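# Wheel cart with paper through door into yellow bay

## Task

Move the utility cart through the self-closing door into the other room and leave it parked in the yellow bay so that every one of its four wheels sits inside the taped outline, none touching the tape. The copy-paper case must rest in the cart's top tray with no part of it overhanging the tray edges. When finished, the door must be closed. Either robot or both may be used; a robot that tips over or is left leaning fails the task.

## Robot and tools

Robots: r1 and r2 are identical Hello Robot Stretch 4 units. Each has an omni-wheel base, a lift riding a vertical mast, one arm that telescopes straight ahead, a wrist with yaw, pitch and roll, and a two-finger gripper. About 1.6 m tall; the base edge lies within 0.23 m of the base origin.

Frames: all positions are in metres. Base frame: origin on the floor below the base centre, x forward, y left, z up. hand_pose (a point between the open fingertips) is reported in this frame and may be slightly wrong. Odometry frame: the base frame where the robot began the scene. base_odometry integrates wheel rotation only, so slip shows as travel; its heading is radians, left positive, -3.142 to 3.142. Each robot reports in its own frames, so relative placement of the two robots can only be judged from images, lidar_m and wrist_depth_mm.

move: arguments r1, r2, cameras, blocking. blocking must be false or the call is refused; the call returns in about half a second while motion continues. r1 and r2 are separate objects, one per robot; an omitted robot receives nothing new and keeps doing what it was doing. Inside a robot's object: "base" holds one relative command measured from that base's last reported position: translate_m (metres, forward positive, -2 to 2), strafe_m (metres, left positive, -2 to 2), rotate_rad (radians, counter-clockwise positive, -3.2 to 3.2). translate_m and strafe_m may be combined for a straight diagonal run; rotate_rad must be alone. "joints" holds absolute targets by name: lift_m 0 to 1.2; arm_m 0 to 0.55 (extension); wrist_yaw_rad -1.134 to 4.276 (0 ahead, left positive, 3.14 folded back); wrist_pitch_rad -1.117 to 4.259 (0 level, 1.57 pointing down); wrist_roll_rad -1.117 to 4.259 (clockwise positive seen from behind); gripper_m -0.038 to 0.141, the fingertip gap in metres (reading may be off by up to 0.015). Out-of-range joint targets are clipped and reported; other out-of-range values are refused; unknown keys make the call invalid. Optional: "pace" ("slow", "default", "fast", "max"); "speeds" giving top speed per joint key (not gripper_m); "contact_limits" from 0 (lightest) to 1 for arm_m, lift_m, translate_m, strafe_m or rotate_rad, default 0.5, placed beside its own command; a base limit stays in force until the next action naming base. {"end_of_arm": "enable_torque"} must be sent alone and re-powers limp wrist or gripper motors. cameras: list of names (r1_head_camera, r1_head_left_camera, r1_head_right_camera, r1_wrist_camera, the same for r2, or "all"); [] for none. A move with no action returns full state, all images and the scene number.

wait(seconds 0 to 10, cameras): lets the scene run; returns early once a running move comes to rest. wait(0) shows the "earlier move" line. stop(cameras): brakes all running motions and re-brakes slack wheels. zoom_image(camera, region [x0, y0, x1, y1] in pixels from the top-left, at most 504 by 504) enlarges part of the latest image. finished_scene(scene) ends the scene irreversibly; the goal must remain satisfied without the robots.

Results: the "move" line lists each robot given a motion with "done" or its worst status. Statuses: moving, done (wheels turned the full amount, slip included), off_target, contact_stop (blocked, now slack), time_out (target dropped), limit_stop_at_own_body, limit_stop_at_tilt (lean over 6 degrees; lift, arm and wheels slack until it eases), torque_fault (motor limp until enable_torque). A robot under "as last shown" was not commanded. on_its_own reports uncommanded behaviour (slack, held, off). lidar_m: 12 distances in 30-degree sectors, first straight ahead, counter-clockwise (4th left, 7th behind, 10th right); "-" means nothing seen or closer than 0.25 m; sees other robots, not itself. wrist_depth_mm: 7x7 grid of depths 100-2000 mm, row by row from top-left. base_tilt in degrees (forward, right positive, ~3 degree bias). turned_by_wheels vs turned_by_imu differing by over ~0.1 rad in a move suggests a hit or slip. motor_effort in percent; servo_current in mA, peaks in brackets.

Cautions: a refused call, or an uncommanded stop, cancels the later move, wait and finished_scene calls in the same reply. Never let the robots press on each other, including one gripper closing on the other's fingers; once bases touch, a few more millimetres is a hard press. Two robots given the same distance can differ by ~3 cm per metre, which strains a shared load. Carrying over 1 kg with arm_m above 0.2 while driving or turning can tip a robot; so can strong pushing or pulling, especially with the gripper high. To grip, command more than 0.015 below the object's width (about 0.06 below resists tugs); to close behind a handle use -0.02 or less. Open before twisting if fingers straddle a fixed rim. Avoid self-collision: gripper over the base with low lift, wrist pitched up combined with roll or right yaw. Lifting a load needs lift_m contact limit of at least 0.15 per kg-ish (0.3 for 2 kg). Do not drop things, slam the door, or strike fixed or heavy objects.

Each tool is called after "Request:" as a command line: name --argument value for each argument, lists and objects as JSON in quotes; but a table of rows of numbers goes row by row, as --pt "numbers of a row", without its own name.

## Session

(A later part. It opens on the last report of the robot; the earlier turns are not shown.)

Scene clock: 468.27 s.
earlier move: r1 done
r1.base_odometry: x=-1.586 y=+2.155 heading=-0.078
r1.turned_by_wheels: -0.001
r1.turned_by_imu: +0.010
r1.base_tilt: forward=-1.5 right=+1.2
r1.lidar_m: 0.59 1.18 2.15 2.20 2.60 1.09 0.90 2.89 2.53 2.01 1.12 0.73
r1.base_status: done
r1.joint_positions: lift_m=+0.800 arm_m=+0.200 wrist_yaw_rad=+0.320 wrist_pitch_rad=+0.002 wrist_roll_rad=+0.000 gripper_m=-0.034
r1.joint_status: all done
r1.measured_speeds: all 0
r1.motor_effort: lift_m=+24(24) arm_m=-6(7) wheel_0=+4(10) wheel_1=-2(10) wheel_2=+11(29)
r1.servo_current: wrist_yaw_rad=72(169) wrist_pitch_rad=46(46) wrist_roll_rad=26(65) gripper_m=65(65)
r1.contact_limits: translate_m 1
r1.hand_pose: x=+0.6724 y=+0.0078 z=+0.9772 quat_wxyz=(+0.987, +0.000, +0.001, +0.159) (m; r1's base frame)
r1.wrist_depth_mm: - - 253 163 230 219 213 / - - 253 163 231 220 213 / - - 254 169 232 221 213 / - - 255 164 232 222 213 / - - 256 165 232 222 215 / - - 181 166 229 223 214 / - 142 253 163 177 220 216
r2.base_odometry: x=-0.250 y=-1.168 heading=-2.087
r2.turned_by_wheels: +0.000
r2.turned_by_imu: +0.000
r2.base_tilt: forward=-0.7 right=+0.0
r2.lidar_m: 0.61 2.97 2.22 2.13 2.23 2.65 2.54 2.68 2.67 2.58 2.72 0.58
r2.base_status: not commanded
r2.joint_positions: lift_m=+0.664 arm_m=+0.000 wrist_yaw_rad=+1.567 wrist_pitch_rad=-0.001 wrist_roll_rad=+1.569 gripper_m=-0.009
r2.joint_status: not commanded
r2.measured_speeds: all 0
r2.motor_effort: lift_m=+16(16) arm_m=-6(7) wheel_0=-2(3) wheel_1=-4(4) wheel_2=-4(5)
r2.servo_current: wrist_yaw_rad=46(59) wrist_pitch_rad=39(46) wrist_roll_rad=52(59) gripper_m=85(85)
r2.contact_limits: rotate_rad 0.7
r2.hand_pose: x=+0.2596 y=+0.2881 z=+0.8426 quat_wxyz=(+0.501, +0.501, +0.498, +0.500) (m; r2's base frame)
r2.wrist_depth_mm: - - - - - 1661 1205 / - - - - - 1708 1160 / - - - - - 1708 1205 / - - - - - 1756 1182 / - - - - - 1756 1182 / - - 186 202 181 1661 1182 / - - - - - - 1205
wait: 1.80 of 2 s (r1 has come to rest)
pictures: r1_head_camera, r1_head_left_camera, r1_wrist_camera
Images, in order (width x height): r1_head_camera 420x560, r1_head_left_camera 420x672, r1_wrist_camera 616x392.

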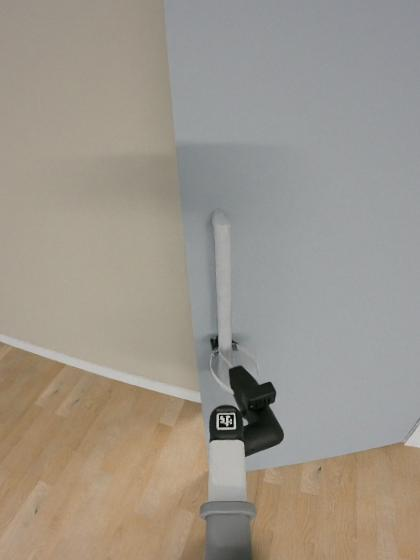

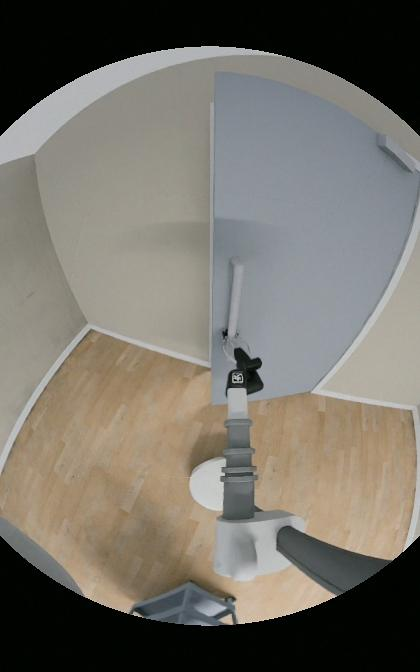

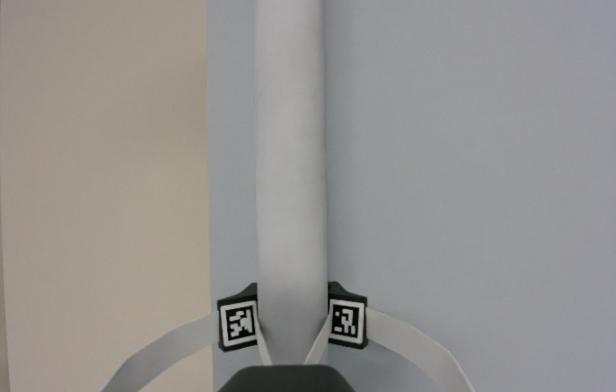

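Request:
move --blocking false --r1 '{"base":{"translate_m":-0.25,"strafe_m":-0.16},"joints":{"wrist_yaw_rad":0.56},"speeds":{"wrist_yaw_rad":0.13},"pace":"default","contact_limits":{"translate_m":1.0}}'

Request:
wait --seconds 2.5 --cameras '["r1_wrist_camera","r1_head_left_camera"]'

Scene clock: 476.83 s.
move: r1 moving
r1.base_odometry: x=-1.617 y=+2.138 heading=-0.076
r1.turned_by_wheels: +0.002
r1.turned_by_imu: +0.002
r1.base_tilt: forward=-1.5 right=+1.3
r1.lidar_m: 0.61 1.21 2.18 2.23 2.65 1.01 0.90 2.90 2.50 2.04 1.16 0.74
r1.base_status: translate_m moving; strafe_m moving
r1.joint_positions: lift_m=+0.800 arm_m=+0.200 wrist_yaw_rad=+0.371 wrist_pitch_rad=+0.002 wrist_roll_rad=+0.000 gripper_m=-0.034
r1.joint_status: wrist_yaw_rad moving
r1.measured_speeds: translate_m=-0.117 strafe_m=-0.073 rotate_rad=+0.002 lift_m=+0.000 arm_m=+0.000 wrist_yaw_rad=+0.133 wrist_pitch_rad=+0.000 wrist_roll_rad=+0.000
r1.motor_effort: lift_m=+24(24) arm_m=-7(7) wheel_0=+8(10) wheel_1=-11(11) wheel_2=+22(24)
r1.servo_current: wrist_yaw_rad=72(72) wrist_pitch_rad=46(46) wrist_roll_rad=46(59) gripper_m=65(65)
r1.contact_limits: translate_m 1
r1.hand_pose: x=+0.6716 y=+0.0230 z=+0.9772 quat_wxyz=(+0.983, +0.000, +0.001, +0.184) (m; r1's base frame)
r1.wrist_depth_mm: - - 253 163 230 218 211 / 1708 - 255 165 230 219 213 / 1756 - 256 166 231 220 212 / 1756 - 257 166 232 220 211 / 1756 - 258 167 232 221 214 / - - 184 167 228 221 213 / - 140 255 163 177 218 213
r2: as last shown
r2.base_tilt: forward=-0.6 right=+0.1
r2.lidar_m: 0.61 3.02 2.22 2.12 2.25 2.64 2.53 2.68 2.72 2.62 2.73 0.58
r2.servo_current: wrist_yaw_rad=52(52) wrist_pitch_rad=39(46) wrist_roll_rad=33(59) gripper_m=72(85)
r2.contact_limits: rotate_rad 0.7
r2.wrist_depth_mm: - - - - - 1661 1160 / - - - - - 1618 1160 / - - - - - 1708 1182 / - - - - - 1708 1182 / - - - - - 1708 1205 / - - 186 202 181 1576 1182 / - - - - - - 1160
pictures: none

Scene clock: 478.67 s.
earlier move: r1 done
r1.base_odometry: x=-1.847 y=+2.014 heading=-0.076
r1.turned_by_wheels: +0.000
r1.turned_by_imu: +0.015
r1.base_tilt: forward=-1.5 right=+1.3
r1.lidar_m: 0.59 1.44 2.41 2.43 2.89 0.72 0.82 2.62 2.30 2.27 1.37 0.83
r1.base_status: done
r1.joint_positions: lift_m=+0.800 arm_m=+0.200 wrist_yaw_rad=+0.565 wrist_pitch_rad=+0.002 wrist_roll_rad=+0.000 gripper_m=-0.034
r1.joint_status: all done
r1.measured_speeds: all 0
r1.motor_effort: lift_m=+24(24) arm_m=-6(7) wheel_0=+11(19) wheel_1=+0(11) wheel_2=+11(26)
r1.servo_current: wrist_yaw_rad=33(72) wrist_pitch_rad=39(52) wrist_roll_rad=46(59) gripper_m=65(65)
r1.contact_limits: translate_m 1
r1.hand_pose: x=+0.6615 y=+0.0805 z=+0.9772 quat_wxyz=(+0.960, +0.000, +0.001, +0.279) (m; r1's base frame)
r1.wrist_depth_mm: - - 252 167 230 220 213 / - - 251 162 231 220 215 / - - 252 166 232 222 214 / - - 252 165 232 223 216 / - - 255 165 234 223 216 / - - 181 164 231 224 217 / - - 251 163 159 220 218
r2.base_odometry: x=-0.250 y=-1.168 heading=-2.087
r2.turned_by_wheels: +0.000
r2.turned_by_imu: +0.000
r2.base_tilt: forward=-0.7 right=+0.1
r2.lidar_m: 0.61 2.98 2.22 2.12 2.24 2.64 2.55 2.64 2.69 2.61 2.74 0.56
r2.base_status: not commanded
r2.joint_positions: lift_m=+0.664 arm_m=+0.000 wrist_yaw_rad=+1.567 wrist_pitch_rad=-0.001 wrist_roll_rad=+1.569 gripper_m=-0.009
r2.joint_status: not commanded
r2.measured_speeds: all 0
r2.motor_effort: lift_m=+16(16) arm_m=-6(7) wheel_0=-2(3) wheel_1=-4(4) wheel_2=-5(5)
r2.servo_current: wrist_yaw_rad=39(59) wrist_pitch_rad=46(46) wrist_roll_rad=39(59) gripper_m=85(91)
r2.contact_limits: rotate_rad 0.7
r2.hand_pose: x=+0.2596 y=+0.2881 z=+0.8426 quat_wxyz=(+0.501, +0.501, +0.498, +0.500) (m; r2's base frame)
r2.wrist_depth_mm: - - - - - 1661 1138 / - - - - - 1708 1182 / - - - - - 1756 1182 / - - - - - 1756 1182 / - - - - - 1708 1182 / - - 186 202 181 1576 1182 / - - - - - - 1205
wait: 1.83 of 2.5 s (r1 has come to rest)
pictures: r1_head_left_camera, r1_wrist_camera
Images, in order (width x height): r1_head_left_camera 420x672, r1_wrist_camera 616x392.

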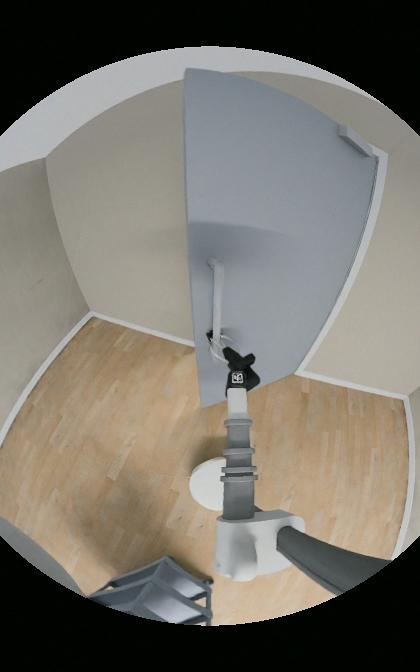

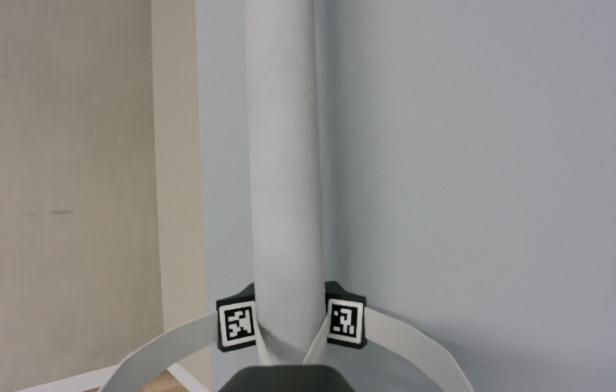

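Request:
move --blocking false --r1 '{"base":{"translate_m":-0.198,"strafe_m":-0.258},"joints":{"wrist_yaw_rad":0.9},"speeds":{"wrist_yaw_rad":0.2},"contact_limits":{"translate_m":1.0}}'

Request:
wait --seconds 2.5 --cameras '["r1_wrist_camera","r1_head_left_camera"]'

Scene clock: 483.80 s.
move: r1 moving
r1.base_odometry: x=-1.868 y=+1.990 heading=-0.074
r1.turned_by_wheels: +0.001
r1.turned_by_imu: +0.001
r1.base_tilt: forward=-1.5 right=+1.2
r1.lidar_m: 0.60 0.68 2.43 2.46 2.92 0.73 0.80 2.59 2.27 2.29 1.39 0.81
r1.base_status: translate_m moving; strafe_m moving
r1.joint_positions: lift_m=+0.800 arm_m=+0.200 wrist_yaw_rad=+0.647 wrist_pitch_rad=+0.002 wrist_roll_rad=+0.000 gripper_m=-0.034
r1.joint_status: wrist_yaw_rad moving
r1.measured_speeds: translate_m=-0.074 strafe_m=-0.098 rotate_rad=+0.004 lift_m=+0.000 arm_m=+0.000 wrist_yaw_rad=+0.196 wrist_pitch_rad=+0.000 wrist_roll_rad=+0.000
r1.motor_effort: lift_m=+24(24) arm_m=-6(7) wheel_0=+8(14) wheel_1=-12(13) wheel_2=+17(19)
r1.servo_current: wrist_yaw_rad=52(65) wrist_pitch_rad=39(52) wrist_roll_rad=46(65) gripper_m=65(72)
r1.contact_limits: translate_m 1
r1.hand_pose: x=+0.6540 y=+0.1040 z=+0.9772 quat_wxyz=(+0.948, +0.000, +0.001, +0.318) (m; r1's base frame)
r1.wrist_depth_mm: - - 256 163 229 217 209 / - - 257 163 229 219 209 / - - 258 167 231 220 211 / - - 259 165 231 220 212 / - - 260 167 231 221 212 / - - 207 167 228 220 213 / - - 255 163 229 218 213
r2: as last shown
r2.lidar_m: 0.60 2.98 2.20 2.12 2.23 2.66 2.53 2.67 2.71 2.60 2.72 0.57
r2.motor_effort: lift_m=+16(16) arm_m=-7(7) wheel_0=-2(2) wheel_1=-4(4) wheel_2=-4(5)
r2.servo_current: wrist_yaw_rad=39(52) wrist_pitch_rad=39(46) wrist_roll_rad=52(59) gripper_m=78(85)
r2.contact_limits: rotate_rad 0.7
r2.wrist_depth_mm: - - - - - 1661 1160 / - - - - - 1661 1160 / - - - - - 1708 1182 / - - - - - 1756 1205 / - - - - - 1708 1182 / - - 186 202 180 1618 1182 / - - - - - - 1205
pictures: none

Scene clock: 485.87 s.
earlier move: r1 done
r1.base_odometry: x=-2.064 y=+1.772 heading=-0.073
r1.turned_by_wheels: +0.001
r1.turned_by_imu: +0.008
r1.base_tilt: forward=-1.6 right=+1.2
r1.lidar_m: 0.55 0.56 2.72 2.74 0.71 0.72 3.71 2.28 2.01 2.01 1.47 1.02
r1.base_status: done
r1.joint_positions: lift_m=+0.800 arm_m=+0.200 wrist_yaw_rad=+0.910 wrist_pitch_rad=+0.002 wrist_roll_rad=+0.000 gripper_m=-0.034
r1.joint_status: all done
r1.measured_speeds: all 0
r1.motor_effort: lift_m=+24(24) arm_m=-5(7) wheel_0=+19(21) wheel_1=+5(13) wheel_2=+12(20)
r1.servo_current: wrist_yaw_rad=59(85) wrist_pitch_rad=39(52) wrist_roll_rad=46(65) gripper_m=65(72)
r1.contact_limits: translate_m 1
r1.hand_pose: x=+0.6171 y=+0.1740 z=+0.9772 quat_wxyz=(+0.898, +0.000, +0.001, +0.439) (m; r1's base frame)
r1.wrist_depth_mm: - - 255 166 226 213 206 / - - 255 176 227 216 206 / - - 256 172 229 216 207 / - - 256 164 229 216 208 / - - 259 169 231 217 209 / - - 185 168 227 218 208 / - 156 255 164 168 216 210
r2.base_odometry: x=-0.250 y=-1.168 heading=-2.087
r2.turned_by_wheels: +0.000
r2.turned_by_imu: +0.000
r2.base_tilt: forward=-0.7 right=+0.0
r2.lidar_m: 0.58 2.97 2.20 2.13 2.24 2.65 2.52 2.67 2.71 2.59 2.73 0.59
r2.base_status: not commanded
r2.joint_positions: lift_m=+0.664 arm_m=+0.000 wrist_yaw_rad=+1.567 wrist_pitch_rad=-0.001 wrist_roll_rad=+1.569 gripper_m=-0.009
r2.joint_status: not commanded
r2.measured_speeds: all 0
r2.motor_effort: lift_m=+16(16) arm_m=-7(7) wheel_0=-2(3) wheel_1=-4(4) wheel_2=-4(5)
r2.servo_current: wrist_yaw_rad=46(59) wrist_pitch_rad=39(46) wrist_roll_rad=46(65) gripper_m=72(85)
r2.contact_limits: rotate_rad 0.7
r2.hand_pose: x=+0.2596 y=+0.2881 z=+0.8426 quat_wxyz=(+0.501, +0.501, +0.498, +0.500) (m; r2's base frame)
r2.wrist_depth_mm: - - - - - 1618 1160 / - - - - - 1661 1160 / - - - - - 1661 1160 / - - - - - 1708 1182 / - - - - - 1708 1205 / - - 185 202 181 1576 1182 / - - - - - - 1182
wait: 2.07 of 2.5 s (r1 has come to rest)
pictures: r1_head_left_camera, r1_wrist_camera
Images, in order (width x height): r1_head_left_camera 420x672, r1_wrist_camera 616x392.

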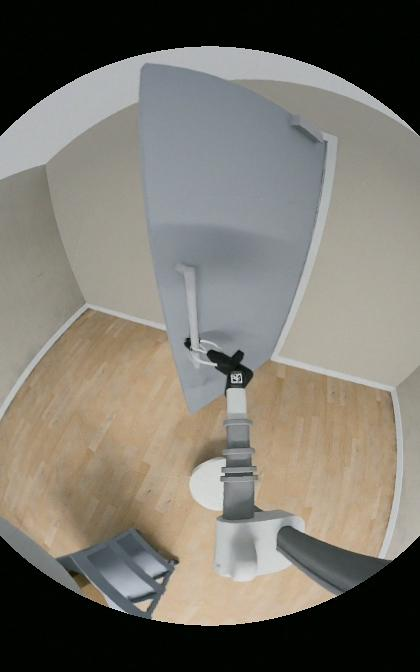

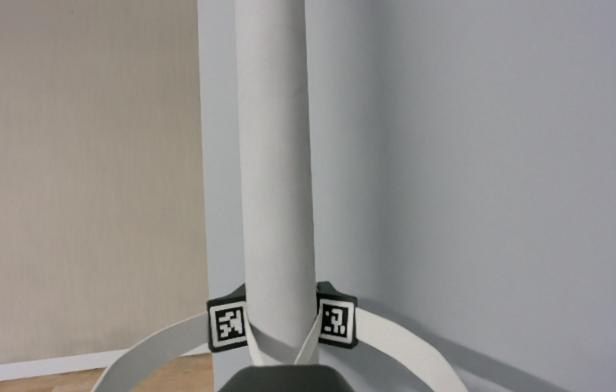

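Request:
move --blocking false --r1 '{"base":{"translate_m":-0.104,"strafe_m":-0.354},"joints":{"wrist_yaw_rad":1.287},"speeds":{"wrist_yaw_rad":0.22},"contact_limits":{"translate_m":1.0}}'

Request:
wait --seconds 2.7 --cameras '["r1_wrist_camera","r1_head_left_camera"]'

Scene clock: 494.70 s.
move: r1 moving
r1.base_odometry: x=-2.075 y=+1.741 heading=-0.071
r1.turned_by_wheels: +0.002
r1.turned_by_imu: +0.005
r1.base_tilt: forward=-1.5 right=+1.2
r1.lidar_m: 0.59 0.57 2.75 2.77 0.73 0.71 3.62 2.26 1.98 2.00 1.49 1.05
r1.base_status: translate_m moving; strafe_m moving
r1.joint_positions: lift_m=+0.800 arm_m=+0.200 wrist_yaw_rad=+0.999 wrist_pitch_rad=+0.002 wrist_roll_rad=+0.000 gripper_m=-0.034
r1.joint_status: wrist_yaw_rad moving
r1.measured_speeds: translate_m=-0.036 strafe_m=-0.119 rotate_rad=-0.003 lift_m=+0.000 arm_m=+0.000 wrist_yaw_rad=+0.221 wrist_pitch_rad=+0.000 wrist_roll_rad=+0.000
r1.motor_effort: lift_m=+24(24) arm_m=-5(5) wheel_0=+17(23) wheel_1=-7(8) wheel_2=+15(20)
r1.servo_current: wrist_yaw_rad=65(72) wrist_pitch_rad=39(46) wrist_roll_rad=72(72) gripper_m=52(65)
r1.contact_limits: translate_m 1
r1.hand_pose: x=+0.6005 y=+0.1953 z=+0.9772 quat_wxyz=(+0.878, -0.001, +0.001, +0.479) (m; r1's base frame)
r1.wrist_depth_mm: - - 262 162 225 211 200 / - - 262 162 226 213 201 / - - 263 174 226 212 202 / - - 263 165 227 213 202 / - - - 165 228 213 204 / - - 184 165 224 216 204 / - - 184 163 225 208 205
r2: as last shown
r2.lidar_m: 0.59 2.99 2.21 2.09 2.22 2.64 2.55 2.68 2.71 2.62 2.75 0.57
r2.motor_effort: lift_m=+16(16) arm_m=-7(7) wheel_0=-2(2) wheel_1=-4(4) wheel_2=-5(5)
r2.servo_current: wrist_yaw_rad=52(52) wrist_pitch_rad=39(46) wrist_roll_rad=59(59) gripper_m=78(85)
r2.contact_limits: rotate_rad 0.7
r2.wrist_depth_mm: - - - - - 1661 1160 / - - - - - 1661 1160 / - - - - - 1708 1229 / - - - - - 1708 1160 / - - - - - 1708 1182 / - - 186 203 180 1576 1182 / - - - - - - 1182
pictures: none

Scene clock: 497.17 s.
earlier move: r1 off_target
r1.base_odometry: x=-2.192 y=+1.426 heading=-0.069
r1.turned_by_wheels: +0.002
r1.turned_by_imu: +0.078
r1.base_tilt: forward=-1.6 right=+1.2
r1.lidar_m: 0.66 0.49 3.07 3.10 0.92 2.10 2.77 1.80 1.62 1.67 1.38 1.26
r1.base_status: done
r1.joint_positions: lift_m=+0.800 arm_m=+0.200 wrist_yaw_rad=+1.309 wrist_pitch_rad=+0.002 wrist_roll_rad=+0.000 gripper_m=-0.034
r1.joint_status: wrist_yaw_rad off_target (ended at +1.308, target +1.287)
r1.measured_speeds: all 0
r1.on_its_own: wrist_yaw_rad is at rest, and its servo_current (137 mA) is outside its rest range (0 to 104 mA)
r1.motor_effort: lift_m=+23(24) arm_m=+4(5) wheel_0=+31(35) wheel_1=+15(16) wheel_2=+11(20)
r1.servo_current: wrist_yaw_rad=137(150) wrist_pitch_rad=46(46) wrist_roll_rad=65(72) gripper_m=65(72)
r1.contact_limits: translate_m 1
r1.hand_pose: x=+0.5300 y=+0.2559 z=+0.9772 quat_wxyz=(+0.793, -0.001, +0.001, +0.609) (m; r1's base frame)
r1.wrist_depth_mm: - - 162 229 211 195 181 / - - 164 229 213 193 181 / - - - 229 213 196 182 / - - 166 227 216 195 183 / - - 169 231 216 196 183 / - - 176 178 213 196 185 / - 150 - 166 154 195 184
r2.base_odometry: x=-0.250 y=-1.168 heading=-2.087
r2.turned_by_wheels: +0.000
r2.turned_by_imu: +0.000
r2.base_tilt: forward=-0.7 right=+0.1
r2.lidar_m: 0.61 2.97 2.21 2.13 2.23 2.65 2.51 2.68 2.71 2.60 2.70 0.58
r2.base_status: not commanded
r2.joint_positions: lift_m=+0.664 arm_m=+0.000 wrist_yaw_rad=+1.567 wrist_pitch_rad=-0.001 wrist_roll_rad=+1.569 gripper_m=-0.009
r2.joint_status: not commanded
r2.measured_speeds: all 0
r2.motor_effort: lift_m=+16(16) arm_m=-7(7) wheel_0=-2(3) wheel_1=-4(4) wheel_2=-4(5)
r2.servo_current: wrist_yaw_rad=39(59) wrist_pitch_rad=39(46) wrist_roll_rad=39(65) gripper_m=78(85)
r2.contact_limits: rotate_rad 0.7
r2.hand_pose: x=+0.2596 y=+0.2881 z=+0.8426 quat_wxyz=(+0.501, +0.501, +0.498, +0.500) (m; r2's base frame)
r2.wrist_depth_mm: - - - - - 1661 1160 / - - - - - 1708 1182 / - - - - - 1661 1182 / - - - - - 1708 1182 / - - - - - 1756 1205 / - - 186 202 181 1618 1182 / - - - - - - 1182
wait: 2.47 of 2.7 s (r1 has come to rest)
pictures: r1_head_left_camera, r1_wrist_camera
Images, in order (width x height): r1_head_left_camera 420x672, r1_wrist_camera 616x392.

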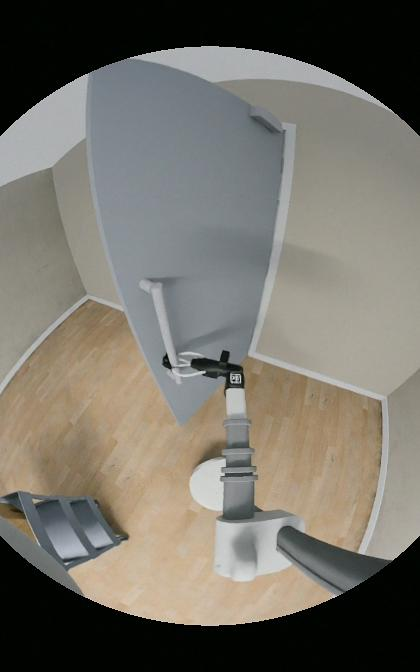

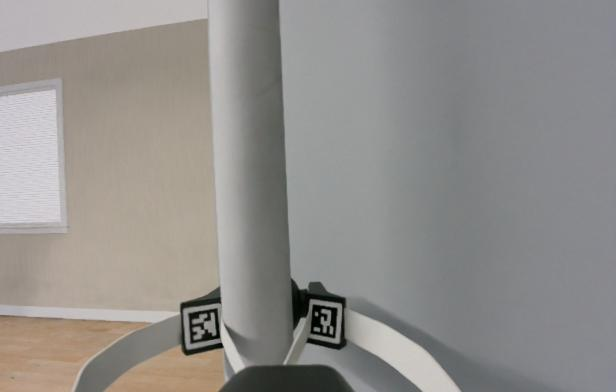

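Request:
move --blocking false --r1 '{"base":{"translate_m":-0.09,"strafe_m":-0.32},"joints":{"wrist_yaw_rad":1.37},"speeds":{"wrist_yaw_rad":0.1},"contact_limits":{"translate_m":1.0}}'

Request:
wait --seconds 2.7 --cameras '["r1_wrist_camera","r1_head_left_camera","r2_head_camera"]'

Scene clock: 505.63 s.
move: r1 moving
r1.base_odometry: x=-2.203 y=+1.396 heading=-0.066
r1.turned_by_wheels: +0.003
r1.turned_by_imu: +0.048
r1.base_tilt: forward=-1.6 right=+1.0
r1.lidar_m: 0.68 0.51 3.09 1.04 0.93 4.50 2.56 1.75 1.62 1.65 1.35 1.24
r1.base_status: translate_m moving; strafe_m moving
r1.joint_positions: lift_m=+0.800 arm_m=+0.200 wrist_yaw_rad=+1.341 wrist_pitch_rad=+0.002 wrist_roll_rad=+0.000 gripper_m=-0.034
r1.joint_status: wrist_yaw_rad moving
r1.measured_speeds: translate_m=-0.033 strafe_m=-0.123 rotate_rad=-0.016 lift_m=+0.000 arm_m=+0.000 wrist_yaw_rad=+0.095 wrist_pitch_rad=+0.000 wrist_roll_rad=+0.000
r1.motor_effort: lift_m=+23(23) arm_m=+4(4) wheel_0=+33(35) wheel_1=+1(10) wheel_2=+7(18)
r1.servo_current: wrist_yaw_rad=59(137) wrist_pitch_rad=39(52) wrist_roll_rad=59(65) gripper_m=59(72)
r1.contact_limits: translate_m 1
r1.hand_pose: x=+0.5217 y=+0.2609 z=+0.9772 quat_wxyz=(+0.783, -0.001, +0.001, +0.621) (m; r1's base frame)
r1.wrist_depth_mm: - - - 165 216 197 181 / - - - 172 216 195 181 / - - - 171 219 197 182 / - - - 166 220 197 183 / - - - 168 221 198 185 / - - 185 168 215 199 186 / - 155 - 165 213 196 185
r2: as last shown
r2.turned_by_imu: +0.001
r2.base_tilt: forward=-0.6 right=+0.0
r2.lidar_m: 0.60 2.98 2.21 2.13 2.23 2.64 2.54 2.68 2.69 2.61 2.73 0.56
r2.servo_current: wrist_yaw_rad=46(52) wrist_pitch_rad=39(46) wrist_roll_rad=46(59) gripper_m=78(85)
r2.contact_limits: rotate_rad 0.7
r2.wrist_depth_mm: - - - - - 1661 1160 / - - - - - 1661 1160 / - - - - - 1708 1160 / - - - - - 1708 1182 / - - - - - 1708 1182 / - - 186 202 181 1661 1182 / - - - - - - 1205
pictures: none

Scene clock: 507.70 s.
earlier move: r1 done
r1.base_odometry: x=-2.303 y=+1.113 heading=-0.066
r1.turned_by_wheels: +0.000
r1.turned_by_imu: +0.309
r1.base_tilt: forward=-1.6 right=+1.2
r1.lidar_m: 0.65 0.50 3.35 1.17 1.21 3.03 1.66 1.38 1.36 1.34 1.12 1.05
r1.base_status: done
r1.joint_positions: lift_m=+0.800 arm_m=+0.200 wrist_yaw_rad=+1.381 wrist_pitch_rad=+0.003 wrist_roll_rad=+0.000 gripper_m=-0.034
r1.joint_status: all done
r1.measured_speeds: all 0
r1.motor_effort: lift_m=+21(23) arm_m=+4(4) wheel_0=+22(35) wheel_1=+7(11) wheel_2=+9(22)
r1.servo_current: wrist_yaw_rad=59(137) wrist_pitch_rad=39(59) wrist_roll_rad=33(65) gripper_m=59(72)
r1.contact_limits: translate_m 1
r1.hand_pose: x=+0.5112 y=+0.2667 z=+0.9771 quat_wxyz=(+0.771, -0.001, +0.001, +0.637) (m; r1's base frame)
r1.wrist_depth_mm: - - - 165 209 183 - / - - - 174 209 181 165 / - - - 172 211 182 167 / 1138 - - 164 212 184 167 / 1138 - - 168 218 184 167 / - - 185 167 205 186 167 / - 141 - 164 207 182 -
r2.base_odometry: x=-0.250 y=-1.168 heading=-2.087
r2.turned_by_wheels: +0.000
r2.turned_by_imu: +0.000
r2.base_tilt: forward=-0.7 right=+0.1
r2.lidar_m: 0.60 2.99 2.21 2.13 2.24 2.63 2.53 2.66 2.68 2.61 2.73 0.57
r2.base_status: not commanded
r2.joint_positions: lift_m=+0.664 arm_m=+0.000 wrist_yaw_rad=+1.567 wrist_pitch_rad=-0.001 wrist_roll_rad=+1.569 gripper_m=-0.009
r2.joint_status: not commanded
r2.measured_speeds: all 0
r2.motor_effort: lift_m=+16(16) arm_m=-6(7) wheel_0=-2(3) wheel_1=-4(4) wheel_2=-4(5)
r2.servo_current: wrist_yaw_rad=52(59) wrist_pitch_rad=39(46) wrist_roll_rad=46(59) gripper_m=85(85)
r2.contact_limits: rotate_rad 0.7
r2.hand_pose: x=+0.2596 y=+0.2881 z=+0.8426 quat_wxyz=(+0.501, +0.501, +0.498, +0.500) (m; r2's base frame)
r2.wrist_depth_mm: - - - - - 1661 1182 / - - - - - 1708 1160 / - - - - - 1708 1182 / - - - - - 1708 1160 / - - - - - 1708 1205 / - - 186 202 181 1618 1182 / - - - - - - 1160
wait: 2.07 of 2.7 s (r1 has come to rest)
pictures: r1_head_left_camera, r1_wrist_camera, r2_head_camera
Images, in order (width x height): r1_head_left_camera 420x672, r1_wrist_camera 616x392, r2_head_camera 420x560.

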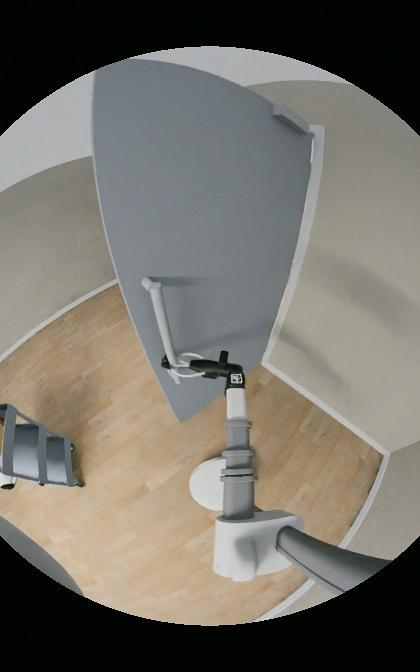

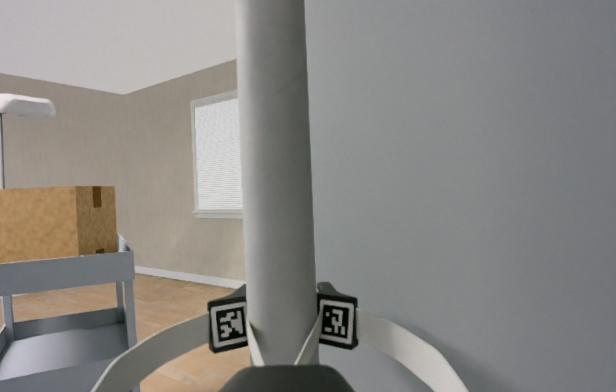

